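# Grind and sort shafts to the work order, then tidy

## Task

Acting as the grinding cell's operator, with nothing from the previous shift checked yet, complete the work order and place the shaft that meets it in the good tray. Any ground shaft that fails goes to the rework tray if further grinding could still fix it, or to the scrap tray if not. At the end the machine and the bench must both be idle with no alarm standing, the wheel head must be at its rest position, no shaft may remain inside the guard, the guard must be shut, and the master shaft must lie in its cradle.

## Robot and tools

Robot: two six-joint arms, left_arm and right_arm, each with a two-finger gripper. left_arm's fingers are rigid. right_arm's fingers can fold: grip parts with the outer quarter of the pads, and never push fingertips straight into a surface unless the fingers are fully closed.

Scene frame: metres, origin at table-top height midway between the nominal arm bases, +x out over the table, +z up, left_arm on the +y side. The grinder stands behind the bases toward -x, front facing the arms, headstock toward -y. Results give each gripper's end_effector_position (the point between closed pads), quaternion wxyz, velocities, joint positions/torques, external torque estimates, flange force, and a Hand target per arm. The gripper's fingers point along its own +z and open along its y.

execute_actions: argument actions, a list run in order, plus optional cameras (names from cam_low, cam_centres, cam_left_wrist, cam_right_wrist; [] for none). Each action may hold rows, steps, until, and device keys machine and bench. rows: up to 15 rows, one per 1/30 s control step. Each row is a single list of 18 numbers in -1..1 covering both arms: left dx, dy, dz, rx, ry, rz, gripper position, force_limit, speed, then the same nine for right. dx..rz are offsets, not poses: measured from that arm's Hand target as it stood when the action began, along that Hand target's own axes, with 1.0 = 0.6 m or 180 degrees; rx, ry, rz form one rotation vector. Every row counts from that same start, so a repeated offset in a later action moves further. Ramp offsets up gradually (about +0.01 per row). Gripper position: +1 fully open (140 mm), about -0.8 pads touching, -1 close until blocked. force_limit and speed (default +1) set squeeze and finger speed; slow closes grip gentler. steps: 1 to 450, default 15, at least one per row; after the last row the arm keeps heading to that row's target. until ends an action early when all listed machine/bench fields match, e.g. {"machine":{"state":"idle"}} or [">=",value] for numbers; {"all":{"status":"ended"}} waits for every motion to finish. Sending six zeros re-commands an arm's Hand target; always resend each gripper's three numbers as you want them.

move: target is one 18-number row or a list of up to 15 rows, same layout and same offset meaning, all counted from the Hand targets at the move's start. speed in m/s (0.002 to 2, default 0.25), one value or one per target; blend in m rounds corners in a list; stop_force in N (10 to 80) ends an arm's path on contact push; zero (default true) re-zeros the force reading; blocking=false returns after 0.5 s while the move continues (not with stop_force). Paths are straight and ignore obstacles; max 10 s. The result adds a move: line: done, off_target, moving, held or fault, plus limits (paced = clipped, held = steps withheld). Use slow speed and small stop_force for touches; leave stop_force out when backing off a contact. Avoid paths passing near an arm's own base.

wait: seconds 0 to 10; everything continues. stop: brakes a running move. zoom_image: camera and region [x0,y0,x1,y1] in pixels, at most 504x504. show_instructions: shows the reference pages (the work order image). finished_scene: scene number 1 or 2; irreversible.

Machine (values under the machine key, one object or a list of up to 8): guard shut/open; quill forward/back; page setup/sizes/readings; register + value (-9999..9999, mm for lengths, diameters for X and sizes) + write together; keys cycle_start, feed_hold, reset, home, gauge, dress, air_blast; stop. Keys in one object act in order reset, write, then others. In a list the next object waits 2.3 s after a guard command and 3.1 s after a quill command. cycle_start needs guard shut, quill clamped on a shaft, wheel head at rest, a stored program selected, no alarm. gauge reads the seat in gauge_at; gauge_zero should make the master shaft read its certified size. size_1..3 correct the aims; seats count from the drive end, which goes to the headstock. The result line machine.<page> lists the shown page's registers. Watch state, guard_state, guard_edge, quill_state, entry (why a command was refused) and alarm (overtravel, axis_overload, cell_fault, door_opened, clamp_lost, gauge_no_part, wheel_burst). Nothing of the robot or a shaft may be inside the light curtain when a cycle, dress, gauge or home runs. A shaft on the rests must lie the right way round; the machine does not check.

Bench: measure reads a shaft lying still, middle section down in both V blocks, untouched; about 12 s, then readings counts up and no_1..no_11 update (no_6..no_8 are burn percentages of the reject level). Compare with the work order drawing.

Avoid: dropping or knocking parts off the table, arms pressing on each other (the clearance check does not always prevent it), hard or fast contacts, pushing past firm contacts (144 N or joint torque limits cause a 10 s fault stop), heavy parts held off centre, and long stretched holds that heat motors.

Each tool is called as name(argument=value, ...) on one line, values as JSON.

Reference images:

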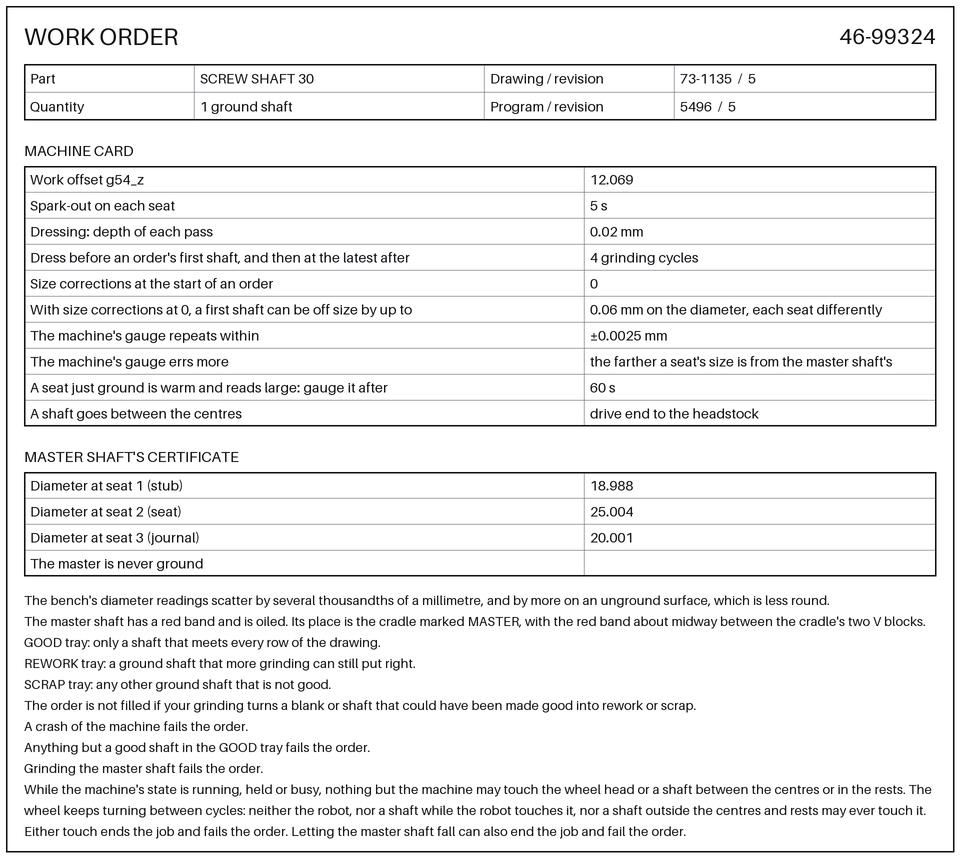

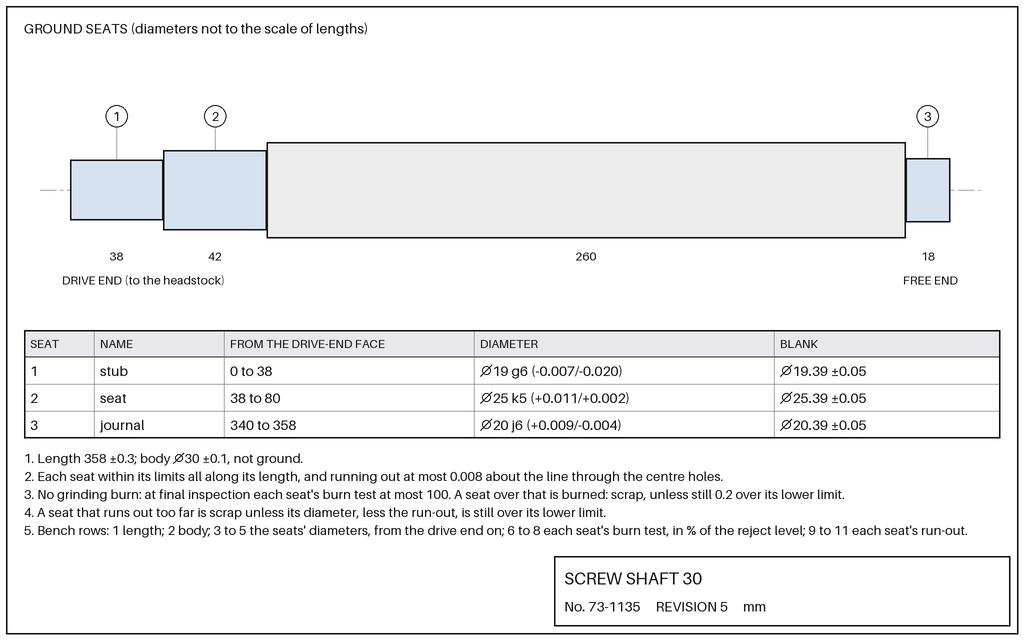

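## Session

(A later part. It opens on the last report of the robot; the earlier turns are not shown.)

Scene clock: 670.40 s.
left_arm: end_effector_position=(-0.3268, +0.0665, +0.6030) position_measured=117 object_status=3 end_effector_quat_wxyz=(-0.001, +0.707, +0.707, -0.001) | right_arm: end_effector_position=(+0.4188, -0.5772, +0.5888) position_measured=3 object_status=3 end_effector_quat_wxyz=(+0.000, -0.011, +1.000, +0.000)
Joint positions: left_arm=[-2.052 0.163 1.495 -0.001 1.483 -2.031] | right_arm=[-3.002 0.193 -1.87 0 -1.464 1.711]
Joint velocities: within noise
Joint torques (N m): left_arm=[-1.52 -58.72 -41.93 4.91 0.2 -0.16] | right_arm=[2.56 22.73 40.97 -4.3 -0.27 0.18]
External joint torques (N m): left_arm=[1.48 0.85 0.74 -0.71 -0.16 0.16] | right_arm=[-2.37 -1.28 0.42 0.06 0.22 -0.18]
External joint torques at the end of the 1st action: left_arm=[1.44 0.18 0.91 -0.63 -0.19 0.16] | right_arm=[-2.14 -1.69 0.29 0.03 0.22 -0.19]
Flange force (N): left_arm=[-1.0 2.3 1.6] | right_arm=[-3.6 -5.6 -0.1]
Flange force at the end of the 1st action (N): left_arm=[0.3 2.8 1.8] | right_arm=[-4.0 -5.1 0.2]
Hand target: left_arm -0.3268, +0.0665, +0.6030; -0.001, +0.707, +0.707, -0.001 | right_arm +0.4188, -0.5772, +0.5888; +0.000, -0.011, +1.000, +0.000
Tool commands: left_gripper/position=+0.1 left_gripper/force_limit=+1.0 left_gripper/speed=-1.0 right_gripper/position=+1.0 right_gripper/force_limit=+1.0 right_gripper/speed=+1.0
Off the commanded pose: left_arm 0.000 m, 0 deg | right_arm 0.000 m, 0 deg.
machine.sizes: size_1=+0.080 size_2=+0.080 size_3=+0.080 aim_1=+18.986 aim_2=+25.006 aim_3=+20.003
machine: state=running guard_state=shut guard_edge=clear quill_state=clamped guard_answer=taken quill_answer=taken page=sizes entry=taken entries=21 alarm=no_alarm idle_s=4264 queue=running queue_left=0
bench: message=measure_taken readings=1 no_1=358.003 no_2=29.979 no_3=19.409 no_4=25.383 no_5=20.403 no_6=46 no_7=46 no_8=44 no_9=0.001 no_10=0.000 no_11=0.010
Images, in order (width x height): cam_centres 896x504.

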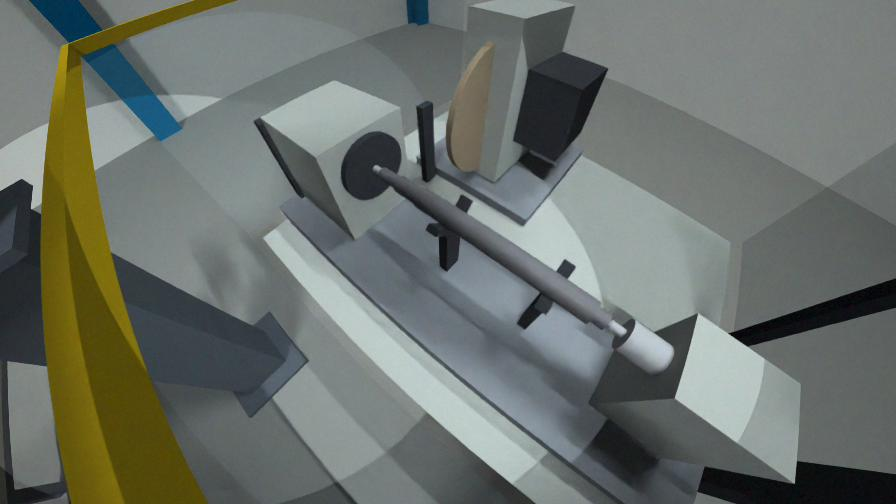

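execute_actions(actions=[{"steps": 450, "until": {"machine": {"state": ["!=", "running"]}}}, {"steps": 450, "until": {"machine": {"state": ["!=", "running"]}}}, {"steps": 450, "until": {"machine": {"state": ["!=", "running"]}}}], cameras=[])

execute_actions(actions=[{"steps": 450, "until": {"machine": {"state": ["!=", "running"]}}}, {"steps": 450, "until": {"machine": {"state": ["!=", "running"]}}}, {"steps": 450, "until": {"machine": {"state": ["!=", "running"]}}}], cameras=[])

execute_actions(actions=[{"steps": 450, "until": {"machine": {"state": ["!=", "running"]}}}, {"steps": 450, "until": {"machine": {"state": ["!=", "running"]}}}, {"steps": 450, "until": {"machine": {"state": ["!=", "running"]}}}], cameras=[])

execute_actions(actions=[{"steps": 450, "until": {"machine": {"state": ["!=", "running"]}}}, {"steps": 450, "until": {"machine": {"state": ["!=", "running"]}}}, {"steps": 450, "until": {"machine": {"state": ["!=", "running"]}}}], cameras=[])

Scene clock: 725.80 s.
left_arm: end_effector_position=(-0.3268, +0.0665, +0.6030) position_measured=117 object_status=3 end_effector_quat_wxyz=(-0.001, +0.707, +0.707, -0.001) | right_arm: end_effector_position=(+0.4188, -0.5772, +0.5888) position_measured=3 object_status=3 end_effector_quat_wxyz=(+0.000, -0.011, +1.000, +0.000)
Joint positions: left_arm=[-2.052 0.163 1.495 -0.001 1.483 -2.031] | right_arm=[-3.002 0.193 -1.87 0 -1.464 1.711]
Joint velocities: within noise
Joint torques (N m): left_arm=[-1.42 -58.54 -41.96 4.94 0.1 -0.12] | right_arm=[2.48 22.75 41.03 -4.28 -0.25 0.15]
External joint torques (N m): left_arm=[1.39 0.85 0.85 -0.74 -0.07 0.12] | right_arm=[-2.36 -1.45 0.34 0.05 0.2 -0.15]
External joint torques at the end of the 1st action: left_arm=[1.6 0.13 1.15 -0.59 -0.13 0.17] | right_arm=[-2.31 -1.27 0.33 0.06 0.23 -0.18]
External joint torques at the end of the 2nd action: left_arm=[1.34 -0.06 1.16 -0.63 -0.12 0.2] | right_arm=[-2.46 -0.85 0.28 0.03 0.24 -0.21]
Flange force (N): left_arm=[-0.8 2.2 1.6] | right_arm=[-3.8 -5.5 0.1]
Flange force at the end of the 1st action (N): left_arm=[0.6 3.2 2.1] | right_arm=[-3.4 -5.5 0.1]
Flange force at the end of the 2nd action (N): left_arm=[1.1 3.0 2.1] | right_arm=[-2.7 -5.9 0.1]
Hand target: left_arm -0.3268, +0.0665, +0.6030; -0.001, +0.707, +0.707, -0.001 | right_arm +0.4188, -0.5772, +0.5888; +0.000, -0.011, +1.000, +0.000
Tool commands: left_gripper/position=+0.1 left_gripper/force_limit=+1.0 left_gripper/speed=-1.0 right_gripper/position=+1.0 right_gripper/force_limit=+1.0 right_gripper/speed=+1.0
Off the commanded pose: left_arm 0.000 m, 0 deg | right_arm 0.000 m, 0 deg.
machine.sizes: size_1=+0.080 size_2=+0.080 size_3=+0.080 aim_1=+18.986 aim_2=+25.006 aim_3=+20.003
machine: state=running guard_state=shut guard_edge=clear quill_state=clamped guard_answer=taken quill_answer=taken page=sizes entry=taken entries=21 alarm=no_alarm idle_s=4319 queue=running queue_left=0
bench: message=measure_taken readings=1 no_1=358.003 no_2=29.979 no_3=19.409 no_4=25.383 no_5=20.403 no_6=46 no_7=46 no_8=44 no_9=0.001 no_10=0.000 no_11=0.010
No camera images: "cameras" was empty.

Scene clock: 771.00 s.
left_arm: end_effector_position=(-0.3268, +0.0665, +0.6030) position_measured=117 object_status=3 end_effector_quat_wxyz=(-0.001, +0.707, +0.707, -0.001) | right_arm: end_effector_position=(+0.4188, -0.5772, +0.5888) position_measured=3 object_status=3 end_effector_quat_wxyz=(+0.000, -0.011, +1.000, +0.000)
Joint positions: left_arm=[-2.052 0.163 1.495 -0.001 1.483 -2.031] | right_arm=[-3.002 0.193 -1.87 0 -1.464 1.711]
Joint velocities: within noise
Joint torques (N m): left_arm=[-0.59 -58.39 -42.04 4.78 0.18 -0.21] | right_arm=[2.66 22.73 41.14 -4.31 -0.32 0.16]
External joint torques (N m): left_arm=[0.65 0.2 0.79 -0.57 -0.14 0.21] | right_arm=[-2.6 -0.95 0.29 0.06 0.26 -0.16]
External joint torques at the end of the 1st action: left_arm=[1.04 0.05 0.86 -0.63 -0.09 0.12] | right_arm=[-2.31 -0.84 0.32 0.08 0.23 -0.2]
External joint torques at the end of the 2nd action: left_arm=[1.62 -0.28 0.92 -0.67 -0.13 0.26] | right_arm=[-2.57 -0.66 0.4 0.05 0.24 -0.12]
Flange force (N): left_arm=[0.5 1.7 1.6] | right_arm=[-3.0 -6.1 0.2]
Flange force at the end of the 1st action (N): left_arm=[0.7 2.2 1.6] | right_arm=[-2.7 -5.6 0.1]
Flange force at the end of the 2nd action (N): left_arm=[0.8 3.5 1.7] | right_arm=[-2.6 -6.0 -0.1]
Hand target: left_arm -0.3268, +0.0665, +0.6030; -0.001, +0.707, +0.707, -0.001 | right_arm +0.4188, -0.5772, +0.5888; +0.000, -0.011, +1.000, +0.000
Tool commands: left_gripper/position=+0.1 left_gripper/force_limit=+1.0 left_gripper/speed=-1.0 right_gripper/position=+1.0 right_gripper/force_limit=+1.0 right_gripper/speed=+1.0
Off the commanded pose: left_arm 0.000 m, 0 deg | right_arm 0.000 m, 0 deg.
machine.sizes: size_1=+0.080 size_2=+0.080 size_3=+0.080 aim_1=+18.986 aim_2=+25.006 aim_3=+20.003
machine: state=running guard_state=shut guard_edge=clear quill_state=clamped guard_answer=taken quill_answer=taken page=sizes entry=taken entries=21 alarm=no_alarm idle_s=4363 queue=running queue_left=0
bench: message=measure_taken readings=1 no_1=358.003 no_2=29.979 no_3=19.409 no_4=25.383 no_5=20.403 no_6=46 no_7=46 no_8=44 no_9=0.001 no_10=0.000 no_11=0.010
No camera images: "cameras" was empty.

Scene clock: 816.20 s.
left_arm: end_effector_position=(-0.3268, +0.0665, +0.6030) position_measured=117 object_status=3 end_effector_quat_wxyz=(-0.001, +0.707, +0.707, -0.001) | right_arm: end_effector_position=(+0.4188, -0.5772, +0.5888) position_measured=3 object_status=3 end_effector_quat_wxyz=(+0.000, -0.011, +1.000, +0.000)
Joint positions: left_arm=[-2.052 0.163 1.495 -0.001 1.483 -2.031] | right_arm=[-3.002 0.193 -1.87 0 -1.464 1.711]
Joint velocities: within noise
Joint torques (N m): left_arm=[-1.8 -58.6 -42.11 4.83 0.14 -0.21] | right_arm=[2.93 22.78 41.11 -4.32 -0.29 0.15]
External joint torques (N m): left_arm=[1.96 -0.12 0.78 -0.6 -0.09 0.21] | right_arm=[-2.75 -1.08 0.31 0.09 0.23 -0.15]
External joint torques at the end of the 1st action: left_arm=[0.67 0.05 0.84 -0.67 -0.11 0.14] | right_arm=[-2.16 -1.31 0.38 0.06 0.21 -0.19]
External joint torques at the end of the 2nd action: left_arm=[1.63 0.39 0.97 -0.67 -0.06 0.17] | right_arm=[-2.46 -1.31 0.12 0.05 0.24 -0.2]
Flange force (N): left_arm=[0.1 3.6 1.4] | right_arm=[-3.2 -6.4 0.1]
Flange force at the end of the 1st action (N): left_arm=[0.9 1.7 1.6] | right_arm=[-3.5 -5.2 0.0]
Flange force at the end of the 2nd action (N): left_arm=[-0.1 2.9 1.7] | right_arm=[-3.3 -5.9 0.5]
Hand target: left_arm -0.3268, +0.0665, +0.6030; -0.001, +0.707, +0.707, -0.001 | right_arm +0.4188, -0.5772, +0.5888; +0.000, -0.011, +1.000, +0.000
Tool commands: left_gripper/position=+0.1 left_gripper/force_limit=+1.0 left_gripper/speed=-1.0 right_gripper/position=+1.0 right_gripper/force_limit=+1.0 right_gripper/speed=+1.0
Off the commanded pose: left_arm 0.000 m, 0 deg | right_arm 0.000 m, 0 deg.
machine.sizes: size_1=+0.080 size_2=+0.080 size_3=+0.080 aim_1=+18.986 aim_2=+25.006 aim_3=+20.003
machine: state=running guard_state=shut guard_edge=clear quill_state=clamped guard_answer=taken quill_answer=taken page=sizes entry=taken entries=21 alarm=no_alarm idle_s=4408 queue=running queue_left=0
bench: message=measure_taken readings=1 no_1=358.003 no_2=29.979 no_3=19.409 no_4=25.383 no_5=20.403 no_6=46 no_7=46 no_8=44 no_9=0.001 no_10=0.000 no_11=0.010
No camera images: "cameras" was empty.

Scene clock: 861.40 s.
left_arm: end_effector_position=(-0.3268, +0.0665, +0.6030) position_measured=117 object_status=3 end_effector_quat_wxyz=(-0.001, +0.707, +0.707, -0.001) | right_arm: end_effector_position=(+0.4188, -0.5772, +0.5888) position_measured=3 object_status=3 end_effector_quat_wxyz=(+0.000, -0.011, +1.000, +0.000)
Joint positions: left_arm=[-2.052 0.163 1.495 -0.001 1.483 -2.031] | right_arm=[-3.002 0.193 -1.87 0 -1.464 1.711]
Joint velocities: within noise
Joint torques (N m): left_arm=[-0.81 -58.69 -42.11 4.85 0.23 -0.17] | right_arm=[2.43 22.88 41.15 -4.29 -0.28 0.18]
External joint torques (N m): left_arm=[0.79 1.13 1.08 -0.66 -0.19 0.17] | right_arm=[-2.33 -1.15 0.28 0.05 0.22 -0.18]
External joint torques at the end of the 1st action: left_arm=[1.51 0.19 0.5 -0.62 -0.09 0.22] | right_arm=[-2.5 -1.38 0.19 0.09 0.24 -0.18]
External joint torques at the end of the 2nd action: left_arm=[1.23 0.95 1.23 -0.66 -0.13 0.16] | right_arm=[-2.23 -1.39 0.42 0.11 0.23 -0.18]
Flange force (N): left_arm=[-0.4 1.4 2.3] | right_arm=[-3.2 -5.5 0.1]
Flange force at the end of the 1st action (N): left_arm=[-0.6 2.6 1.0] | right_arm=[-3.5 -5.9 0.4]
Flange force at the end of the 2nd action (N): left_arm=[-0.2 2.2 2.4] | right_arm=[-3.7 -5.3 0.0]
Hand target: left_arm -0.3268, +0.0665, +0.6030; -0.001, +0.707, +0.707, -0.001 | right_arm +0.4188, -0.5772, +0.5888; +0.000, -0.011, +1.000, +0.000
Tool commands: left_gripper/position=+0.1 left_gripper/force_limit=+1.0 left_gripper/speed=-1.0 right_gripper/position=+1.0 right_gripper/force_limit=+1.0 right_gripper/speed=+1.0
Off the commanded pose: left_arm 0.000 m, 0 deg | right_arm 0.000 m, 0 deg.
machine.sizes: size_1=+0.080 size_2=+0.080 size_3=+0.080 aim_1=+18.986 aim_2=+25.006 aim_3=+20.003
machine: state=running guard_state=shut guard_edge=clear quill_state=clamped guard_answer=taken quill_answer=taken page=sizes entry=taken entries=21 alarm=no_alarm idle_s=4453 queue=running queue_left=0
bench: message=measure_taken readings=1 no_1=358.003 no_2=29.979 no_3=19.409 no_4=25.383 no_5=20.403 no_6=46 no_7=46 no_8=44 no_9=0.001 no_10=0.000 no_11=0.010
No camera images: "cameras" was empty.

execute_actions(actions=[{"machine": {"page": "readings"}, "steps": 30}], cameras=["cam_centres"])

zoom_image(camera="cam_centres", region=[350, 40, 700, 380])

Scene clock: 867.57 s.
left_arm: end_effector_position=(-0.3268, +0.0665, +0.6030) position_measured=117 object_status=3 end_effector_quat_wxyz=(-0.001, +0.707, +0.707, -0.001) | right_arm: end_effector_position=(+0.4188, -0.5772, +0.5888) position_measured=3 object_status=3 end_effector_quat_wxyz=(+0.000, -0.011, +1.000, +0.000)
Joint positions: left_arm=[-2.052 0.163 1.495 -0.001 1.483 -2.031] | right_arm=[-3.002 0.193 -1.87 0 -1.464 1.711]
Joint velocities: within noise
Joint torques (N m): left_arm=[-1.02 -58.31 -42.29 4.82 0.16 -0.19] | right_arm=[2.67 22.85 41.07 -4.26 -0.26 0.17]
External joint torques (N m): left_arm=[0.99 1.19 1.3 -0.63 -0.14 0.19] | right_arm=[-2.46 -1.41 0.4 0.02 0.21 -0.17]
Flange force (N): left_arm=[-0.2 1.9 2.5] | right_arm=[-3.8 -5.8 0.0]
Hand target: left_arm -0.3268, +0.0665, +0.6030; -0.001, +0.707, +0.707, -0.001 | right_arm +0.4188, -0.5772, +0.5888; +0.000, -0.011, +1.000, +0.000
Tool commands: left_gripper/position=+0.1 left_gripper/force_limit=+1.0 left_gripper/speed=-1.0 right_gripper/position=+1.0 right_gripper/force_limit=+1.0 right_gripper/speed=+1.0
Off the commanded pose: left_arm 0.000 m, 0 deg | right_arm 0.000 m, 0 deg.
machine.readings: gauge_d=+20.001 gauge_d_1=+0.000 gauge_d_2=+0.000 gauge_d_3=+0.000 pos_x=-368.267 pos_z=+349.000 load_peak=+17.8 cycles=+0
machine: state=running guard_state=shut guard_edge=clear quill_state=clamped guard_answer=taken quill_answer=taken page=readings entry=taken entries=21 alarm=no_alarm idle_s=4459 queue=done queue_left=0
bench: message=measure_taken readings=1 no_1=358.003 no_2=29.979 no_3=19.409 no_4=25.383 no_5=20.403 no_6=46 no_7=46 no_8=44 no_9=0.001 no_10=0.000 no_11=0.010
Images, in order (width x height): cam_centres 896x504.

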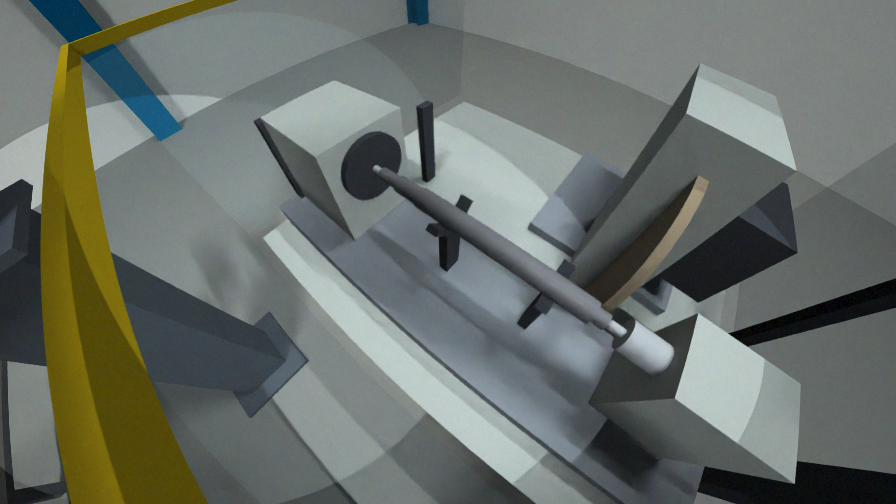

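Scaled by 1.440 from the camera's 896x504 image, which has a finer 1280x720 frame.

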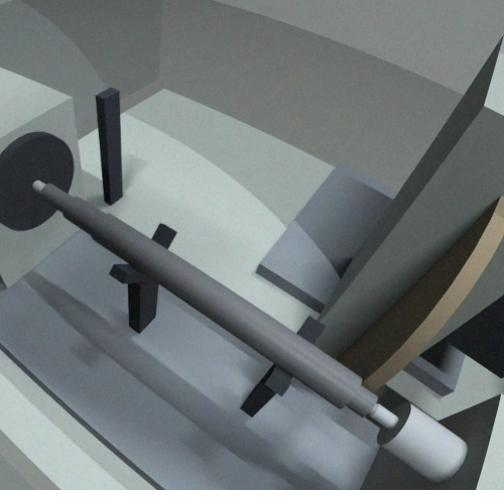

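execute_actions(actions=[{"steps": 450, "until": {"machine": {"state": ["!=", "running"]}}}, {"steps": 450, "until": {"machine": {"state": ["!=", "running"]}}}, {"steps": 450, "until": {"machine": {"state": ["!=", "running"]}}}], cameras=[])

Scene clock: 916.30 s.
left_arm: end_effector_position=(-0.3268, +0.0665, +0.6030) position_measured=117 object_status=3 end_effector_quat_wxyz=(-0.001, +0.707, +0.707, -0.001) | right_arm: end_effector_position=(+0.4188, -0.5772, +0.5888) position_measured=3 object_status=3 end_effector_quat_wxyz=(+0.000, -0.011, +1.000, +0.000)
Joint positions: left_arm=[-2.052 0.163 1.495 -0.001 1.483 -2.031] | right_arm=[-3.002 0.193 -1.87 0 -1.464 1.711]
Joint velocities: within noise
Joint torques (N m): left_arm=[-0.97 -57.86 -42.07 4.84 0.18 -0.16] | right_arm=[2.53 22.96 41.09 -4.3 -0.25 0.21]
External joint torques (N m): left_arm=[1 -0.67 0.75 -0.62 -0.13 0.16] | right_arm=[-2.52 -1.24 0.33 0.05 0.2 -0.21]
External joint torques at the end of the 1st action: left_arm=[1.27 -0.64 0.66 -0.6 -0.19 0.15] | right_arm=[-2.43 -1.15 0.32 0.08 0.22 -0.17]
External joint torques at the end of the 2nd action: left_arm=[0.95 1.36 1.08 -0.65 -0.11 0.21] | right_arm=[-2.1 -0.98 0.31 0.04 0.27 -0.17]
Flange force (N): left_arm=[1.6 2.6 1.4] | right_arm=[-3.5 -6.0 0.0]
Flange force at the end of the 1st action (N): left_arm=[1.2 2.9 1.3] | right_arm=[-3.3 -5.7 0.1]
Flange force at the end of the 2nd action (N): left_arm=[-0.9 1.5 2.1] | right_arm=[-2.9 -5.0 0.2]
Hand target: left_arm -0.3268, +0.0665, +0.6030; -0.001, +0.707, +0.707, -0.001 | right_arm +0.4188, -0.5772, +0.5888; +0.000, -0.011, +1.000, +0.000
Tool commands: left_gripper/position=+0.1 left_gripper/force_limit=+1.0 left_gripper/speed=-1.0 right_gripper/position=+1.0 right_gripper/force_limit=+1.0 right_gripper/speed=+1.0
Off the commanded pose: left_arm 0.000 m, 0 deg | right_arm 0.000 m, 0 deg.
machine.readings: gauge_d=+20.001 gauge_d_1=+0.000 gauge_d_2=+0.000 gauge_d_3=+0.000 pos_x=+0.000 pos_z=+90.545 load_peak=+17.8 cycles=+0
machine: state=running guard_state=shut guard_edge=clear quill_state=clamped guard_answer=taken quill_answer=taken page=readings entry=taken entries=21 alarm=no_alarm idle_s=4507 queue=done queue_left=0
bench: message=measure_taken readings=1 no_1=358.003 no_2=29.979 no_3=19.409 no_4=25.383 no_5=20.403 no_6=46 no_7=46 no_8=44 no_9=0.001 no_10=0.000 no_11=0.010
No camera images: "cameras" was empty.

execute_actions(actions=[{"steps": 450, "until": {"machine": {"state": ["!=", "running"]}}}, {"steps": 5}], cameras=[])

Scene clock: 920.00 s.
left_arm: end_effector_position=(-0.3268, +0.0665, +0.6030) position_measured=117 object_status=3 end_effector_quat_wxyz=(-0.001, +0.707, +0.707, -0.001) | right_arm: end_effector_position=(+0.4188, -0.5772, +0.5888) position_measured=3 object_status=3 end_effector_quat_wxyz=(+0.000, -0.011, +1.000, +0.000)
Joint positions: left_arm=[-2.052 0.163 1.495 -0.001 1.483 -2.031] | right_arm=[-3.002 0.193 -1.87 0 -1.464 1.711]
Joint velocities: within noise
Joint torques (N m): left_arm=[-0.92 -58.01 -42.08 4.72 0.11 -0.2] | right_arm=[2.6 22.8 40.98 -4.33 -0.26 0.17]
External joint torques (N m): left_arm=[0.82 0.62 1.05 -0.53 -0.08 0.2] | right_arm=[-2.47 -1.26 0.49 0.09 0.21 -0.17]
External joint torques at the end of the 1st action: left_arm=[0.95 0.21 0.73 -0.66 -0.18 0.18] | right_arm=[-2.45 -1.31 0.38 0.08 0.26 -0.25]
Flange force (N): left_arm=[0.3 1.8 1.9] | right_arm=[-3.7 -5.8 -0.2]
Flange force at the end of the 1st action (N): left_arm=[0.3 2.0 1.5] | right_arm=[-3.7 -6.0 0.1]
Hand target: left_arm -0.3268, +0.0665, +0.6030; -0.001, +0.707, +0.707, -0.001 | right_arm +0.4188, -0.5772, +0.5888; +0.000, -0.011, +1.000, +0.000
Tool commands: left_gripper/position=+0.1 left_gripper/force_limit=+1.0 left_gripper/speed=-1.0 right_gripper/position=+1.0 right_gripper/force_limit=+1.0 right_gripper/speed=+1.0
Off the commanded pose: left_arm 0.000 m, 0 deg | right_arm 0.000 m, 0 deg.
machine.readings: gauge_d=+20.001 gauge_d_1=+0.000 gauge_d_2=+0.000 gauge_d_3=+0.000 pos_x=+0.000 pos_z=+0.000 load_peak=+17.8 cycles=+1
machine: state=done guard_state=shut guard_edge=clear quill_state=clamped guard_answer=taken quill_answer=taken page=readings entry=taken entries=21 alarm=no_alarm idle_s=2 queue=done queue_left=0
bench: message=measure_taken readings=1 no_1=358.003 no_2=29.979 no_3=19.409 no_4=25.383 no_5=20.403 no_6=46 no_7=46 no_8=44 no_9=0.001 no_10=0.000 no_11=0.010
No camera images: "cameras" was empty.

execute_actions(actions=[{"machine": [{"register": "gauge_at", "value": 1, "write": true, "gauge": true}, {"register": "gauge_at", "value": 2, "write": true, "gauge": true}, {"register": "gauge_at", "value": 3, "write": true, "gauge": true}], "steps": 30}, {"steps": 450, "until": {"machine": {"queue": "done"}}}], cameras=[])

Scene clock: 940.20 s.
left_arm: end_effector_position=(-0.3268, +0.0665, +0.6030) position_measured=117 object_status=3 end_effector_quat_wxyz=(-0.001, +0.707, +0.707, -0.001) | right_arm: end_effector_position=(+0.4188, -0.5772, +0.5888) position_measured=3 object_status=3 end_effector_quat_wxyz=(+0.000, -0.011, +1.000, +0.000)
Joint positions: left_arm=[-2.052 0.163 1.495 -0.001 1.483 -2.031] | right_arm=[-3.002 0.193 -1.87 0 -1.464 1.711]
Joint velocities: within noise
Joint torques (N m): left_arm=[-1.12 -58.64 -42.16 4.75 0.11 -0.24] | right_arm=[2.46 22.92 41.11 -4.3 -0.3 0.18]
External joint torques (N m): left_arm=[1.1 1.06 1.12 -0.56 -0.08 0.24] | right_arm=[-2.33 -1.71 0.18 0.07 0.25 -0.18]
External joint torques at the end of the 1st action: left_arm=[0.85 0.75 1.11 -0.67 -0.13 0.11] | right_arm=[-2.41 -1.73 -0.03 0.06 0.22 -0.19]
Flange force (N): left_arm=[-0.5 2.0 2.1] | right_arm=[-4.0 -5.5 0.5]
Flange force at the end of the 1st action (N): left_arm=[0.2 1.7 2.2] | right_arm=[-3.8 -5.7 0.8]
Hand target: left_arm -0.3268, +0.0665, +0.6030; -0.001, +0.707, +0.707, -0.001 | right_arm +0.4188, -0.5772, +0.5888; +0.000, -0.011, +1.000, +0.000
Tool commands: left_gripper/position=+0.1 left_gripper/force_limit=+1.0 left_gripper/speed=-1.0 right_gripper/position=+1.0 right_gripper/force_limit=+1.0 right_gripper/speed=+1.0
Off the commanded pose: left_arm 0.000 m, 0 deg | right_arm 0.000 m, 0 deg.
machine.readings: gauge_d=+20.091 gauge_d_1=+19.061 gauge_d_2=+25.085 gauge_d_3=+20.091 pos_x=+0.000 pos_z=+0.000 load_peak=+17.8 cycles=+1
machine: state=done guard_state=shut guard_edge=clear quill_state=clamped guard_answer=taken quill_answer=taken page=readings entry=taken entries=27 alarm=no_alarm idle_s=22 queue=done queue_left=0
bench: message=measure_taken readings=1 no_1=358.003 no_2=29.979 no_3=19.409 no_4=25.383 no_5=20.403 no_6=46 no_7=46 no_8=44 no_9=0.001 no_10=0.000 no_11=0.010
No camera images: "cameras" was empty.

execute_actions(actions=[{"machine": [{"register": "size_1", "value": 0.0245, "write": true}, {"register": "size_2", "value": 0.0205, "write": true}, {"register": "size_3", "value": 0.0115, "write": true, "page": "sizes"}, {"cycle_start": true}], "steps": 45}], cameras=[])

execute_actions(actions=[{"steps": 450, "until": {"machine": {"state": ["!=", "running"]}}}, {"steps": 450, "until": {"machine": {"state": ["!=", "running"]}}}, {"steps": 450, "until": {"machine": {"state": ["!=", "running"]}}}], cameras=[])

execute_actions(actions=[{"steps": 450, "until": {"machine": {"state": ["!=", "running"]}}}, {"steps": 450, "until": {"machine": {"state": ["!=", "running"]}}}, {"steps": 450, "until": {"machine": {"state": ["!=", "running"]}}}], cameras=[])

execute_actions(actions=[{"steps": 450, "until": {"machine": {"state": ["!=", "running"]}}}, {"steps": 450, "until": {"machine": {"state": ["!=", "running"]}}}, {"steps": 450, "until": {"machine": {"state": ["!=", "running"]}}}], cameras=[])

execute_actions(actions=[{"steps": 450, "until": {"machine": {"state": ["!=", "running"]}}}, {"steps": 450, "until": {"machine": {"state": ["!=", "running"]}}}, {"steps": 450, "until": {"machine": {"state": ["!=", "running"]}}}], cameras=[])

execute_actions(actions=[{"steps": 450, "until": {"machine": {"state": ["!=", "running"]}}}, {"steps": 450, "until": {"machine": {"state": ["!=", "running"]}}}, {"steps": 450, "until": {"machine": {"state": ["!=", "running"]}}}, {"machine": {"page": "readings"}, "steps": 5}], cameras=[])

Scene clock: 963.83 s.
left_arm: end_effector_position=(-0.3268, +0.0665, +0.6030) position_measured=117 object_status=3 end_effector_quat_wxyz=(-0.001, +0.707, +0.707, -0.001) | right_arm: end_effector_position=(+0.4188, -0.5772, +0.5888) position_measured=3 object_status=3 end_effector_quat_wxyz=(+0.000, -0.011, +1.000, +0.000)
Joint positions: left_arm=[-2.052 0.163 1.495 -0.001 1.483 -2.031] | right_arm=[-3.002 0.193 -1.87 0 -1.464 1.711]
Joint velocities: within noise
Joint torques (N m): left_arm=[-0.65 -58.46 -42.06 4.81 0.26 -0.18] | right_arm=[2.34 22.88 41.16 -4.32 -0.29 0.23]
External joint torques (N m): left_arm=[0.81 -0.28 0.68 -0.58 -0.21 0.18] | right_arm=[-2.24 -0.78 0.33 0.08 0.23 -0.23]
Flange force (N): left_arm=[1.0 2.1 1.4] | right_arm=[-2.6 -5.5 0.0]
Hand target: left_arm -0.3268, +0.0665, +0.6030; -0.001, +0.707, +0.707, -0.001 | right_arm +0.4188, -0.5772, +0.5888; +0.000, -0.011, +1.000, +0.000
Tool commands: left_gripper/position=+0.1 left_gripper/force_limit=+1.0 left_gripper/speed=-1.0 right_gripper/position=+1.0 right_gripper/force_limit=+1.0 right_gripper/speed=+1.0
Off the commanded pose: left_arm 0.000 m, 0 deg | right_arm 0.000 m, 0 deg.
machine.sizes: size_1=+0.024 size_2=+0.021 size_3=+0.011 aim_1=+18.986 aim_2=+25.006 aim_3=+20.003
machine: state=running guard_state=shut guard_edge=clear quill_state=clamped guard_answer=taken quill_answer=taken page=sizes entry=taken entries=31 alarm=no_alarm idle_s=46 queue=running queue_left=0
bench: message=measure_taken readings=1 no_1=358.003 no_2=29.979 no_3=19.409 no_4=25.383 no_5=20.403 no_6=46 no_7=46 no_8=44 no_9=0.001 no_10=0.000 no_11=0.010
No camera images: "cameras" was empty.

Scene clock: 1009.03 s.
left_arm: end_effector_position=(-0.3268, +0.0665, +0.6030) position_measured=117 object_status=3 end_effector_quat_wxyz=(-0.001, +0.707, +0.707, -0.001) | right_arm: end_effector_position=(+0.4188, -0.5772, +0.5888) position_measured=3 object_status=3 end_effector_quat_wxyz=(+0.000, -0.011, +1.000, +0.000)
Joint positions: left_arm=[-2.052 0.163 1.495 -0.001 1.483 -2.031] | right_arm=[-3.002 0.193 -1.87 0 -1.464 1.711]
Joint velocities: within noise
Joint torques (N m): left_arm=[-1.06 -59.07 -42.35 4.86 0.21 -0.1] | right_arm=[2.47 22.78 41.15 -4.3 -0.29 0.18]
External joint torques (N m): left_arm=[1.13 0.62 0.99 -0.64 -0.17 0.1] | right_arm=[-2.47 -1.26 0.18 0.06 0.24 -0.18]
External joint torques at the end of the 1st action: left_arm=[1.37 0.65 1.32 -0.61 -0.13 0.22] | right_arm=[-2.74 -1.24 0.4 0.1 0.22 -0.2]
External joint torques at the end of the 2nd action: left_arm=[1.43 -0.61 0.85 -0.69 -0.08 0.12] | right_arm=[-2.27 -1.04 0.38 0.09 0.23 -0.14]
Flange force (N): left_arm=[0.0 2.0 2.0] | right_arm=[-3.3 -5.9 0.4]
Flange force at the end of the 1st action (N): left_arm=[0.3 2.8 2.5] | right_arm=[-3.6 -6.5 0.0]
Flange force at the end of the 2nd action (N): left_arm=[1.4 3.2 1.4] | right_arm=[-3.1 -5.3 0.0]
Hand target: left_arm -0.3268, +0.0665, +0.6030; -0.001, +0.707, +0.707, -0.001 | right_arm +0.4188, -0.5772, +0.5888; +0.000, -0.011, +1.000, +0.000
Tool commands: left_gripper/position=+0.1 left_gripper/force_limit=+1.0 left_gripper/speed=-1.0 right_gripper/position=+1.0 right_gripper/force_limit=+1.0 right_gripper/speed=+1.0
Off the commanded pose: left_arm 0.000 m, 0 deg | right_arm 0.000 m, 0 deg.
machine.sizes: size_1=+0.024 size_2=+0.021 size_3=+0.011 aim_1=+18.986 aim_2=+25.006 aim_3=+20.003
machine: state=running guard_state=shut guard_edge=clear quill_state=clamped guard_answer=taken quill_answer=taken page=sizes entry=taken entries=31 alarm=no_alarm idle_s=91 queue=running queue_left=0
bench: message=measure_taken readings=1 no_1=358.003 no_2=29.979 no_3=19.409 no_4=25.383 no_5=20.403 no_6=46 no_7=46 no_8=44 no_9=0.001 no_10=0.000 no_11=0.010
No camera images: "cameras" was empty.

Scene clock: 1054.23 s.
left_arm: end_effector_position=(-0.3268, +0.0665, +0.6030) position_measured=117 object_status=3 end_effector_quat_wxyz=(-0.001, +0.707, +0.707, -0.001) | right_arm: end_effector_position=(+0.4188, -0.5772, +0.5888) position_measured=3 object_status=3 end_effector_quat_wxyz=(+0.000, -0.011, +1.000, +0.000)
Joint positions: left_arm=[-2.052 0.163 1.495 -0.001 1.483 -2.031] | right_arm=[-3.002 0.193 -1.87 0 -1.464 1.711]
Joint velocities: within noise
Joint torques (N m): left_arm=[-1.61 -58.54 -41.98 4.84 0.14 -0.21] | right_arm=[2.32 22.7 41.14 -4.27 -0.3 0.2]
External joint torques (N m): left_arm=[1.58 1.06 0.94 -0.65 -0.11 0.21] | right_arm=[-2.16 -1.39 0.19 0.04 0.25 -0.2]
External joint torques at the end of the 1st action: left_arm=[1.38 0.89 1.23 -0.7 -0.22 0.14] | right_arm=[-2.14 -1.34 0.43 0.1 0.23 -0.18]
External joint torques at the end of the 2nd action: left_arm=[1.17 -0.59 0.79 -0.6 -0.16 0.16] | right_arm=[-2.24 -1.31 0.35 0.12 0.26 -0.16]
Flange force (N): left_arm=[-1.1 2.5 1.9] | right_arm=[-3.4 -5.2 0.4]
Flange force at the end of the 1st action (N): left_arm=[-0.1 2.5 2.5] | right_arm=[-3.6 -5.1 0.0]
Flange force at the end of the 2nd action (N): left_arm=[1.4 2.8 1.5] | right_arm=[-3.5 -5.3 0.1]
Hand target: left_arm -0.3268, +0.0665, +0.6030; -0.001, +0.707, +0.707, -0.001 | right_arm +0.4188, -0.5772, +0.5888; +0.000, -0.011, +1.000, +0.000
Tool commands: left_gripper/position=+0.1 left_gripper/force_limit=+1.0 left_gripper/speed=-1.0 right_gripper/position=+1.0 right_gripper/force_limit=+1.0 right_gripper/speed=+1.0
Off the commanded pose: left_arm 0.000 m, 0 deg | right_arm 0.000 m, 0 deg.
machine.sizes: size_1=+0.024 size_2=+0.021 size_3=+0.011 aim_1=+18.986 aim_2=+25.006 aim_3=+20.003
machine: state=running guard_state=shut guard_edge=clear quill_state=clamped guard_answer=taken quill_answer=taken page=sizes entry=taken entries=31 alarm=no_alarm idle_s=135 queue=running queue_left=0
bench: message=measure_taken readings=1 no_1=358.003 no_2=29.979 no_3=19.409 no_4=25.383 no_5=20.403 no_6=46 no_7=46 no_8=44 no_9=0.001 no_10=0.000 no_11=0.010
No camera images: "cameras" was empty.

Scene clock: 1099.43 s.
left_arm: end_effector_position=(-0.3268, +0.0665, +0.6030) position_measured=117 object_status=3 end_effector_quat_wxyz=(-0.001, +0.707, +0.707, -0.001) | right_arm: end_effector_position=(+0.4188, -0.5772, +0.5888) position_measured=3 object_status=3 end_effector_quat_wxyz=(+0.000, -0.011, +1.000, +0.000)
Joint positions: left_arm=[-2.052 0.163 1.495 -0.001 1.483 -2.031] | right_arm=[-3.002 0.193 -1.87 0 -1.464 1.711]
Joint velocities: within noise
Joint torques (N m): left_arm=[-1.21 -58.15 -42.5 4.81 0.21 -0.13] | right_arm=[2.51 22.98 40.97 -4.33 -0.25 0.18]
External joint torques (N m): left_arm=[1.32 -0.64 1.12 -0.59 -0.16 0.13] | right_arm=[-2.49 -1.3 0.44 0.08 0.2 -0.18]
External joint torques at the end of the 1st action: left_arm=[1.09 0.22 0.85 -0.58 -0.07 0.2] | right_arm=[-2.65 -1.44 0.21 0.09 0.22 -0.19]
External joint torques at the end of the 2nd action: left_arm=[0.79 0.75 1.19 -0.64 -0.2 0.16] | right_arm=[-2.54 -0.91 0.42 0.07 0.24 -0.15]
Flange force (N): left_arm=[2.0 3.3 2.0] | right_arm=[-3.7 -5.9 -0.1]
Flange force at the end of the 1st action (N): left_arm=[0.3 2.3 1.5] | right_arm=[-3.7 -6.3 0.3]
Flange force at the end of the 2nd action (N): left_arm=[0.4 1.7 2.4] | right_arm=[-3.0 -6.0 -0.1]
Hand target: left_arm -0.3268, +0.0665, +0.6030; -0.001, +0.707, +0.707, -0.001 | right_arm +0.4188, -0.5772, +0.5888; +0.000, -0.011, +1.000, +0.000
Tool commands: left_gripper/position=+0.1 left_gripper/force_limit=+1.0 left_gripper/speed=-1.0 right_gripper/position=+1.0 right_gripper/force_limit=+1.0 right_gripper/speed=+1.0
Off the commanded pose: left_arm 0.000 m, 0 deg | right_arm 0.000 m, 0 deg.
machine.sizes: size_1=+0.024 size_2=+0.021 size_3=+0.011 aim_1=+18.986 aim_2=+25.006 aim_3=+20.003
machine: state=running guard_state=shut guard_edge=clear quill_state=clamped guard_answer=taken quill_answer=taken page=sizes entry=taken entries=31 alarm=no_alarm idle_s=180 queue=running queue_left=0
bench: message=measure_taken readings=1 no_1=358.003 no_2=29.979 no_3=19.409 no_4=25.383 no_5=20.403 no_6=46 no_7=46 no_8=44 no_9=0.001 no_10=0.000 no_11=0.010
No camera images: "cameras" was empty.

Scene clock: 1144.63 s.
left_arm: end_effector_position=(-0.3268, +0.0665, +0.6030) position_measured=117 object_status=3 end_effector_quat_wxyz=(-0.001, +0.707, +0.707, -0.001) | right_arm: end_effector_position=(+0.4188, -0.5772, +0.5888) position_measured=3 object_status=3 end_effector_quat_wxyz=(+0.000, -0.011, +1.000, +0.000)
Joint positions: left_arm=[-2.052 0.163 1.495 -0.001 1.483 -2.031] | right_arm=[-3.002 0.193 -1.87 0 -1.464 1.711]
Joint velocities: within noise
Joint torques (N m): left_arm=[-0.75 -58.64 -41.91 4.71 0.21 -0.2] | right_arm=[2.28 22.71 41.08 -4.27 -0.28 0.17]
External joint torques (N m): left_arm=[0.75 0.7 0.82 -0.51 -0.16 0.2] | right_arm=[-2.2 -1.07 0.39 0.02 0.23 -0.17]
External joint torques at the end of the 1st action: left_arm=[0.75 0.07 0.8 -0.63 -0.14 0.18] | right_arm=[-2.28 -1.09 0.35 0.03 0.27 -0.21]
External joint torques at the end of the 2nd action: left_arm=[0.54 0.46 1.09 -0.69 -0.14 0.09] | right_arm=[-2.13 -1.25 0.43 0.09 0.22 -0.15]
Flange force (N): left_arm=[-0.2 1.5 1.7] | right_arm=[-3.1 -5.2 0.0]
Flange force at the end of the 1st action (N): left_arm=[0.7 1.9 1.6] | right_arm=[-3.2 -5.5 0.1]
Flange force at the end of the 2nd action (N): left_arm=[0.8 1.4 2.1] | right_arm=[-3.5 -5.0 -0.1]
Hand target: left_arm -0.3268, +0.0665, +0.6030; -0.001, +0.707, +0.707, -0.001 | right_arm +0.4188, -0.5772, +0.5888; +0.000, -0.011, +1.000, +0.000
Tool commands: left_gripper/position=+0.1 left_gripper/force_limit=+1.0 left_gripper/speed=-1.0 right_gripper/position=+1.0 right_gripper/force_limit=+1.0 right_gripper/speed=+1.0
Off the commanded pose: left_arm 0.000 m, 0 deg | right_arm 0.000 m, 0 deg.
machine.sizes: size_1=+0.024 size_2=+0.021 size_3=+0.011 aim_1=+18.986 aim_2=+25.006 aim_3=+20.003
machine: state=running guard_state=shut guard_edge=clear quill_state=clamped guard_answer=taken quill_answer=taken page=sizes entry=taken entries=31 alarm=no_alarm idle_s=225 queue=running queue_left=0
bench: message=measure_taken readings=1 no_1=358.003 no_2=29.979 no_3=19.409 no_4=25.383 no_5=20.403 no_6=46 no_7=46 no_8=44 no_9=0.001 no_10=0.000 no_11=0.010
No camera images: "cameras" was empty.

Scene clock: 1190.00 s.
left_arm: end_effector_position=(-0.3268, +0.0665, +0.6030) position_measured=117 object_status=3 end_effector_quat_wxyz=(-0.001, +0.707, +0.707, -0.001) | right_arm: end_effector_position=(+0.4188, -0.5772, +0.5888) position_measured=3 object_status=3 end_effector_quat_wxyz=(+0.000, -0.011, +1.000, +0.000)
Joint positions: left_arm=[-2.052 0.163 1.495 -0.001 1.483 -2.031] | right_arm=[-3.002 0.193 -1.87 0 -1.464 1.711]
Joint velocities: within noise
Joint torques (N m): left_arm=[-0.97 -58.16 -42 4.82 0.24 -0.19] | right_arm=[2.34 22.84 41.17 -4.29 -0.27 0.17]
External joint torques (N m): left_arm=[0.99 -0.01 0.76 -0.6 -0.2 0.19] | right_arm=[-2.34 -0.9 0.28 0.04 0.21 -0.17]
External joint torques at the end of the 1st action: left_arm=[1.21 0.47 0.91 -0.61 -0.13 0.23] | right_arm=[-2.53 -1.68 0.28 0.03 0.24 -0.19]
External joint torques at the end of the 2nd action: left_arm=[1.19 -0.14 0.68 -0.59 -0.14 0.16] | right_arm=[-2.38 -0.72 0.48 0.09 0.25 -0.19]
External joint torques at the end of the 3rd action: left_arm=[1.05 1.63 1.15 -0.73 -0.11 0.17] | right_arm=[-2.38 -0.91 0.28 0.07 0.18 -0.22]
Flange force (N): left_arm=[0.6 2.2 1.6] | right_arm=[-2.8 -5.6 0.1]
Flange force at the end of the 1st action (N): left_arm=[0.0 2.4 1.8] | right_arm=[-4.2 -6.0 0.3]
Flange force at the end of the 2nd action (N): left_arm=[0.5 2.5 1.3] | right_arm=[-2.8 -5.7 -0.2]
Flange force at the end of the 3rd action (N): left_arm=[-1.2 1.5 2.3] | right_arm=[-2.8 -5.8 0.0]
Hand target: left_arm -0.3268, +0.0665, +0.6030; -0.001, +0.707, +0.707, -0.001 | right_arm +0.4188, -0.5772, +0.5888; +0.000, -0.011, +1.000, +0.000
Tool commands: left_gripper/position=+0.1 left_gripper/force_limit=+1.0 left_gripper/speed=-1.0 right_gripper/position=+1.0 right_gripper/force_limit=+1.0 right_gripper/speed=+1.0
Off the commanded pose: left_arm 0.000 m, 0 deg | right_arm 0.000 m, 0 deg.
machine.readings: gauge_d=+20.091 gauge_d_1=+0.000 gauge_d_2=+0.000 gauge_d_3=+0.000 pos_x=-368.422 pos_z=+349.000 load_peak=+4.4 cycles=+1
machine: state=running guard_state=shut guard_edge=clear quill_state=clamped guard_answer=taken quill_answer=taken page=readings entry=taken entries=31 alarm=no_alarm idle_s=270 queue=done queue_left=0
bench: message=measure_taken readings=1 no_1=358.003 no_2=29.979 no_3=19.409 no_4=25.383 no_5=20.403 no_6=46 no_7=46 no_8=44 no_9=0.001 no_10=0.000 no_11=0.010
No camera images: "cameras" was empty.

execute_actions(actions=[{"steps": 450, "until": {"machine": {"state": ["!=", "running"]}}}], cameras=[])

Scene clock: 1226.93 s.
left_arm: end_effector_position=(-0.3268, +0.0665, +0.6030) position_measured=117 object_status=3 end_effector_quat_wxyz=(-0.001, +0.707, +0.707, -0.001) | right_arm: end_effector_position=(+0.4188, -0.5772, +0.5888) position_measured=3 object_status=3 end_effector_quat_wxyz=(+0.000, -0.011, +1.000, +0.000)
Joint positions: left_arm=[-2.052 0.163 1.495 -0.001 1.483 -2.031] | right_arm=[-3.002 0.193 -1.87 0 -1.464 1.711]
Joint velocities: within noise
Joint torques (N m): left_arm=[-1.28 -58.69 -42.08 4.76 0.26 -0.09] | right_arm=[2.54 22.96 41.05 -4.29 -0.27 0.16]
External joint torques (N m): left_arm=[1.34 0.88 0.99 -0.56 -0.22 0.09] | right_arm=[-2.26 -1.78 0.31 0.06 0.23 -0.16]
Flange force (N): left_arm=[-0.5 2.2 2.1] | right_arm=[-4.3 -5.3 0.2]
Hand target: left_arm -0.3268, +0.0665, +0.6030; -0.001, +0.707, +0.707, -0.001 | right_arm +0.4188, -0.5772, +0.5888; +0.000, -0.011, +1.000, +0.000
Tool commands: left_gripper/position=+0.1 left_gripper/force_limit=+1.0 left_gripper/speed=-1.0 right_gripper/position=+1.0 right_gripper/force_limit=+1.0 right_gripper/speed=+1.0
Off the commanded pose: left_arm 0.000 m, 0 deg | right_arm 0.000 m, 0 deg.
machine.readings: gauge_d=+20.091 gauge_d_1=+0.000 gauge_d_2=+0.000 gauge_d_3=+0.000 pos_x=+0.000 pos_z=+194.637 load_peak=+4.4 cycles=+1
machine: state=running guard_state=shut guard_edge=clear quill_state=clamped guard_answer=taken quill_answer=taken page=readings entry=taken entries=31 alarm=no_alarm idle_s=306 queue=done queue_left=0
bench: message=measure_taken readings=1 no_1=358.003 no_2=29.979 no_3=19.409 no_4=25.383 no_5=20.403 no_6=46 no_7=46 no_8=44 no_9=0.001 no_10=0.000 no_11=0.010
No camera images: "cameras" was empty.

execute_actions(actions=[{"steps": 450, "until": {"machine": {"state": ["!=", "running"]}}}], cameras=[])

wait(seconds=10, cameras=[])

wait(seconds=10, cameras=[])

wait(seconds=10, cameras=[])

wait(seconds=10, cameras=[])

wait(seconds=10, cameras=[])

Scene clock: 1232.70 s.
left_arm: end_effector_position=(-0.3268, +0.0665, +0.6030) position_measured=117 object_status=3 end_effector_quat_wxyz=(-0.001, +0.707, +0.707, -0.001) | right_arm: end_effector_position=(+0.4188, -0.5772, +0.5888) position_measured=3 object_status=3 end_effector_quat_wxyz=(+0.000, -0.011, +1.000, +0.000)
Joint positions: left_arm=[-2.052 0.163 1.495 -0.001 1.483 -2.031] | right_arm=[-3.002 0.193 -1.87 0 -1.464 1.711]
Joint velocities: within noise
Joint torques (N m): left_arm=[-1.29 -58.1 -41.91 4.91 0.2 -0.16] | right_arm=[2.45 22.98 41.1 -4.29 -0.28 0.21]
External joint torques (N m): left_arm=[1.26 0.36 0.79 -0.71 -0.16 0.16] | right_arm=[-2.47 -0.85 0.54 0.03 0.22 -0.21]
Flange force (N): left_arm=[-0.1 2.3 1.6] | right_arm=[-3.1 -5.9 -0.3]
Hand target: left_arm -0.3268, +0.0665, +0.6030; -0.001, +0.707, +0.707, -0.001 | right_arm +0.4188, -0.5772, +0.5888; +0.000, -0.011, +1.000, +0.000
Tool commands: left_gripper/position=+0.1 left_gripper/force_limit=+1.0 left_gripper/speed=-1.0 right_gripper/position=+1.0 right_gripper/force_limit=+1.0 right_gripper/speed=+1.0
Off the commanded pose: left_arm 0.000 m, 0 deg | right_arm 0.000 m, 0 deg.
machine.readings: gauge_d=+20.091 gauge_d_1=+0.000 gauge_d_2=+0.000 gauge_d_3=+0.000 pos_x=+0.000 pos_z=+0.000 load_peak=+4.4 cycles=+2
machine: state=done guard_state=shut guard_edge=clear quill_state=clamped guard_answer=taken quill_answer=taken page=readings entry=taken entries=31 alarm=no_alarm idle_s=3 queue=done queue_left=0
bench: message=measure_taken readings=1 no_1=358.003 no_2=29.979 no_3=19.409 no_4=25.383 no_5=20.403 no_6=46 no_7=46 no_8=44 no_9=0.001 no_10=0.000 no_11=0.010
No camera images: "cameras" was empty.

Scene clock: 1242.70 s.
left_arm: end_effector_position=(-0.3268, +0.0665, +0.6030) position_measured=117 object_status=3 end_effector_quat_wxyz=(-0.001, +0.707, +0.707, -0.001) | right_arm: end_effector_position=(+0.4188, -0.5772, +0.5888) position_measured=3 object_status=3 end_effector_quat_wxyz=(+0.000, -0.011, +1.000, +0.000)
Joint positions: left_arm=[-2.052 0.163 1.495 -0.001 1.483 -2.031] | right_arm=[-3.002 0.193 -1.87 0 -1.464 1.711]
Joint velocities: within noise
Joint torques (N m): left_arm=[-0.7 -58.79 -42.08 4.85 0.18 -0.17] | right_arm=[2.58 22.91 41.03 -4.29 -0.24 0.2]
External joint torques (N m): left_arm=[0.67 1.2 1.05 -0.66 -0.14 0.17] | right_arm=[-2.5 -1.2 0.41 0.05 0.18 -0.2]
Flange force (N): left_arm=[-0.5 1.2 2.1] | right_arm=[-3.5 -6.0 -0.1]
Hand target: left_arm -0.3268, +0.0665, +0.6030; -0.001, +0.707, +0.707, -0.001 | right_arm +0.4188, -0.5772, +0.5888; +0.000, -0.011, +1.000, +0.000
Tool commands: left_gripper/position=+0.1 left_gripper/force_limit=+1.0 left_gripper/speed=-1.0 right_gripper/position=+1.0 right_gripper/force_limit=+1.0 right_gripper/speed=+1.0
Off the commanded pose: left_arm 0.000 m, 0 deg | right_arm 0.000 m, 0 deg.
machine.readings: gauge_d=+20.091 gauge_d_1=+0.000 gauge_d_2=+0.000 gauge_d_3=+0.000 pos_x=+0.000 pos_z=+0.000 load_peak=+4.4 cycles=+2
machine: state=done guard_state=shut guard_edge=clear quill_state=clamped guard_answer=taken quill_answer=taken page=readings entry=taken entries=31 alarm=no_alarm idle_s=13 queue=done queue_left=0
bench: message=measure_taken readings=1 no_1=358.003 no_2=29.979 no_3=19.409 no_4=25.383 no_5=20.403 no_6=46 no_7=46 no_8=44 no_9=0.001 no_10=0.000 no_11=0.010
wait: 10.00 s
No camera images: "cameras" was empty.

Scene clock: 1252.70 s.
left_arm: end_effector_position=(-0.3268, +0.0665, +0.6030) position_measured=117 object_status=3 end_effector_quat_wxyz=(-0.001, +0.707, +0.707, -0.001) | right_arm: end_effector_position=(+0.4188, -0.5772, +0.5888) position_measured=3 object_status=3 end_effector_quat_wxyz=(+0.000, -0.011, +1.000, +0.000)
Joint positions: left_arm=[-2.052 0.163 1.495 -0.001 1.483 -2.031] | right_arm=[-3.002 0.193 -1.87 0 -1.464 1.711]
Joint velocities: within noise
Joint torques (N m): left_arm=[-1.32 -58.59 -42.22 4.76 0.13 -0.24] | right_arm=[2.32 22.8 41.13 -4.34 -0.24 0.19]
External joint torques (N m): left_arm=[1.33 0.7 1.09 -0.56 -0.09 0.24] | right_arm=[-2.18 -0.88 0.57 0.07 0.19 -0.19]
Flange force (N): left_arm=[-0.2 2.5 2.0] | right_arm=[-3.1 -5.2 -0.4]
Hand target: left_arm -0.3268, +0.0665, +0.6030; -0.001, +0.707, +0.707, -0.001 | right_arm +0.4188, -0.5772, +0.5888; +0.000, -0.011, +1.000, +0.000
Tool commands: left_gripper/position=+0.1 left_gripper/force_limit=+1.0 left_gripper/speed=-1.0 right_gripper/position=+1.0 right_gripper/force_limit=+1.0 right_gripper/speed=+1.0
Off the commanded pose: left_arm 0.000 m, 0 deg | right_arm 0.000 m, 0 deg.
machine.readings: gauge_d=+20.091 gauge_d_1=+0.000 gauge_d_2=+0.000 gauge_d_3=+0.000 pos_x=+0.000 pos_z=+0.000 load_peak=+4.4 cycles=+2
machine: state=done guard_state=shut guard_edge=clear quill_state=clamped guard_answer=taken quill_answer=taken page=readings entry=taken entries=31 alarm=no_alarm idle_s=23 queue=done queue_left=0
bench: message=measure_taken readings=1 no_1=358.003 no_2=29.979 no_3=19.409 no_4=25.383 no_5=20.403 no_6=46 no_7=46 no_8=44 no_9=0.001 no_10=0.000 no_11=0.010
wait: 10.00 s
No camera images: "cameras" was empty.

Scene clock: 1262.70 s.
left_arm: end_effector_position=(-0.3268, +0.0665, +0.6030) position_measured=117 object_status=3 end_effector_quat_wxyz=(-0.001, +0.707, +0.707, -0.001) | right_arm: end_effector_position=(+0.4188, -0.5772, +0.5888) position_measured=3 object_status=3 end_effector_quat_wxyz=(+0.000, -0.011, +1.000, +0.000)
Joint positions: left_arm=[-2.052 0.163 1.495 -0.001 1.483 -2.031] | right_arm=[-3.002 0.193 -1.87 0 -1.464 1.711]
Joint velocities: within noise
Joint torques (N m): left_arm=[-1.2 -58.82 -42.05 4.8 0.21 -0.14] | right_arm=[2.61 22.57 41.24 -4.29 -0.28 0.18]
External joint torques (N m): left_arm=[1.22 0.76 0.84 -0.59 -0.17 0.14] | right_arm=[-2.35 -0.82 0.25 0.05 0.23 -0.18]
Flange force (N): left_arm=[-0.5 2.0 1.8] | right_arm=[-2.6 -5.6 0.1]
Hand target: left_arm -0.3268, +0.0665, +0.6030; -0.001, +0.707, +0.707, -0.001 | right_arm +0.4188, -0.5772, +0.5888; +0.000, -0.011, +1.000, +0.000
Tool commands: left_gripper/position=+0.1 left_gripper/force_limit=+1.0 left_gripper/speed=-1.0 right_gripper/position=+1.0 right_gripper/force_limit=+1.0 right_gripper/speed=+1.0
Off the commanded pose: left_arm 0.000 m, 0 deg | right_arm 0.000 m, 0 deg.
machine.readings: gauge_d=+20.091 gauge_d_1=+0.000 gauge_d_2=+0.000 gauge_d_3=+0.000 pos_x=+0.000 pos_z=+0.000 load_peak=+4.4 cycles=+2
machine: state=done guard_state=shut guard_edge=clear quill_state=clamped guard_answer=taken quill_answer=taken page=readings entry=taken entries=31 alarm=no_alarm idle_s=33 queue=done queue_left=0
bench: message=measure_taken readings=1 no_1=358.003 no_2=29.979 no_3=19.409 no_4=25.383 no_5=20.403 no_6=46 no_7=46 no_8=44 no_9=0.001 no_10=0.000 no_11=0.010
wait: 10.00 s
No camera images: "cameras" was empty.

Scene clock: 1272.70 s.
left_arm: end_effector_position=(-0.3268, +0.0665, +0.6030) position_measured=117 object_status=3 end_effector_quat_wxyz=(-0.001, +0.707, +0.707, -0.001) | right_arm: end_effector_position=(+0.4188, -0.5772, +0.5888) position_measured=3 object_status=3 end_effector_quat_wxyz=(+0.000, -0.011, +1.000, +0.000)
Joint positions: left_arm=[-2.052 0.163 1.495 -0.001 1.483 -2.031] | right_arm=[-3.002 0.193 -1.87 0 -1.464 1.711]
Joint velocities: within noise
Joint torques (N m): left_arm=[-0.81 -58.66 -41.79 4.9 0.19 -0.06] | right_arm=[2.33 22.6 41.03 -4.31 -0.26 0.18]
External joint torques (N m): left_arm=[0.87 0.46 0.57 -0.69 -0.15 0.06] | right_arm=[-2.27 -1.07 0.29 0.07 0.21 -0.18]
Flange force (N): left_arm=[-0.3 1.4 1.3] | right_arm=[-3.0 -5.4 0.1]
Hand target: left_arm -0.3268, +0.0665, +0.6030; -0.001, +0.707, +0.707, -0.001 | right_arm +0.4188, -0.5772, +0.5888; +0.000, -0.011, +1.000, +0.000
Tool commands: left_gripper/position=+0.1 left_gripper/force_limit=+1.0 left_gripper/speed=-1.0 right_gripper/position=+1.0 right_gripper/force_limit=+1.0 right_gripper/speed=+1.0
Off the commanded pose: left_arm 0.000 m, 0 deg | right_arm 0.000 m, 0 deg.
machine.readings: gauge_d=+20.091 gauge_d_1=+0.000 gauge_d_2=+0.000 gauge_d_3=+0.000 pos_x=+0.000 pos_z=+0.000 load_peak=+4.4 cycles=+2
machine: state=done guard_state=shut guard_edge=clear quill_state=clamped guard_answer=taken quill_answer=taken page=readings entry=taken entries=31 alarm=no_alarm idle_s=43 queue=done queue_left=0
bench: message=measure_taken readings=1 no_1=358.003 no_2=29.979 no_3=19.409 no_4=25.383 no_5=20.403 no_6=46 no_7=46 no_8=44 no_9=0.001 no_10=0.000 no_11=0.010
wait: 10.00 s
No camera images: "cameras" was empty.

Scene clock: 1282.70 s.
left_arm: end_effector_position=(-0.3268, +0.0665, +0.6030) position_measured=117 object_status=3 end_effector_quat_wxyz=(-0.001, +0.707, +0.707, -0.001) | right_arm: end_effector_position=(+0.4188, -0.5772, +0.5888) position_measured=3 object_status=3 end_effector_quat_wxyz=(+0.000, -0.011, +1.000, +0.000)
Joint positions: left_arm=[-2.052 0.163 1.495 -0.001 1.483 -2.031] | right_arm=[-3.002 0.193 -1.87 0 -1.464 1.711]
Joint velocities: within noise
Joint torques (N m): left_arm=[-1.01 -58.45 -42 4.83 0.07 -0.24] | right_arm=[2.4 22.86 41.02 -4.26 -0.28 0.18]
External joint torques (N m): left_arm=[0.94 0.49 0.8 -0.62 -0.03 0.24] | right_arm=[-2.27 -1.7 0.48 0.01 0.25 -0.18]
Flange force (N): left_arm=[-0.1 1.9 1.4] | right_arm=[-4.4 -5.3 0.0]
Hand target: left_arm -0.3268, +0.0665, +0.6030; -0.001, +0.707, +0.707, -0.001 | right_arm +0.4188, -0.5772, +0.5888; +0.000, -0.011, +1.000, +0.000
Tool commands: left_gripper/position=+0.1 left_gripper/force_limit=+1.0 left_gripper/speed=-1.0 right_gripper/position=+1.0 right_gripper/force_limit=+1.0 right_gripper/speed=+1.0
Off the commanded pose: left_arm 0.000 m, 0 deg | right_arm 0.000 m, 0 deg.
machine.readings: gauge_d=+20.091 gauge_d_1=+0.000 gauge_d_2=+0.000 gauge_d_3=+0.000 pos_x=+0.000 pos_z=+0.000 load_peak=+4.4 cycles=+2
machine: state=done guard_state=shut guard_edge=clear quill_state=clamped guard_answer=taken quill_answer=taken page=readings entry=taken entries=31 alarm=no_alarm idle_s=53 queue=done queue_left=0
bench: message=measure_taken readings=1 no_1=358.003 no_2=29.979 no_3=19.409 no_4=25.383 no_5=20.403 no_6=46 no_7=46 no_8=44 no_9=0.001 no_10=0.000 no_11=0.010
wait: 10.00 s
No camera images: "cameras" was empty.


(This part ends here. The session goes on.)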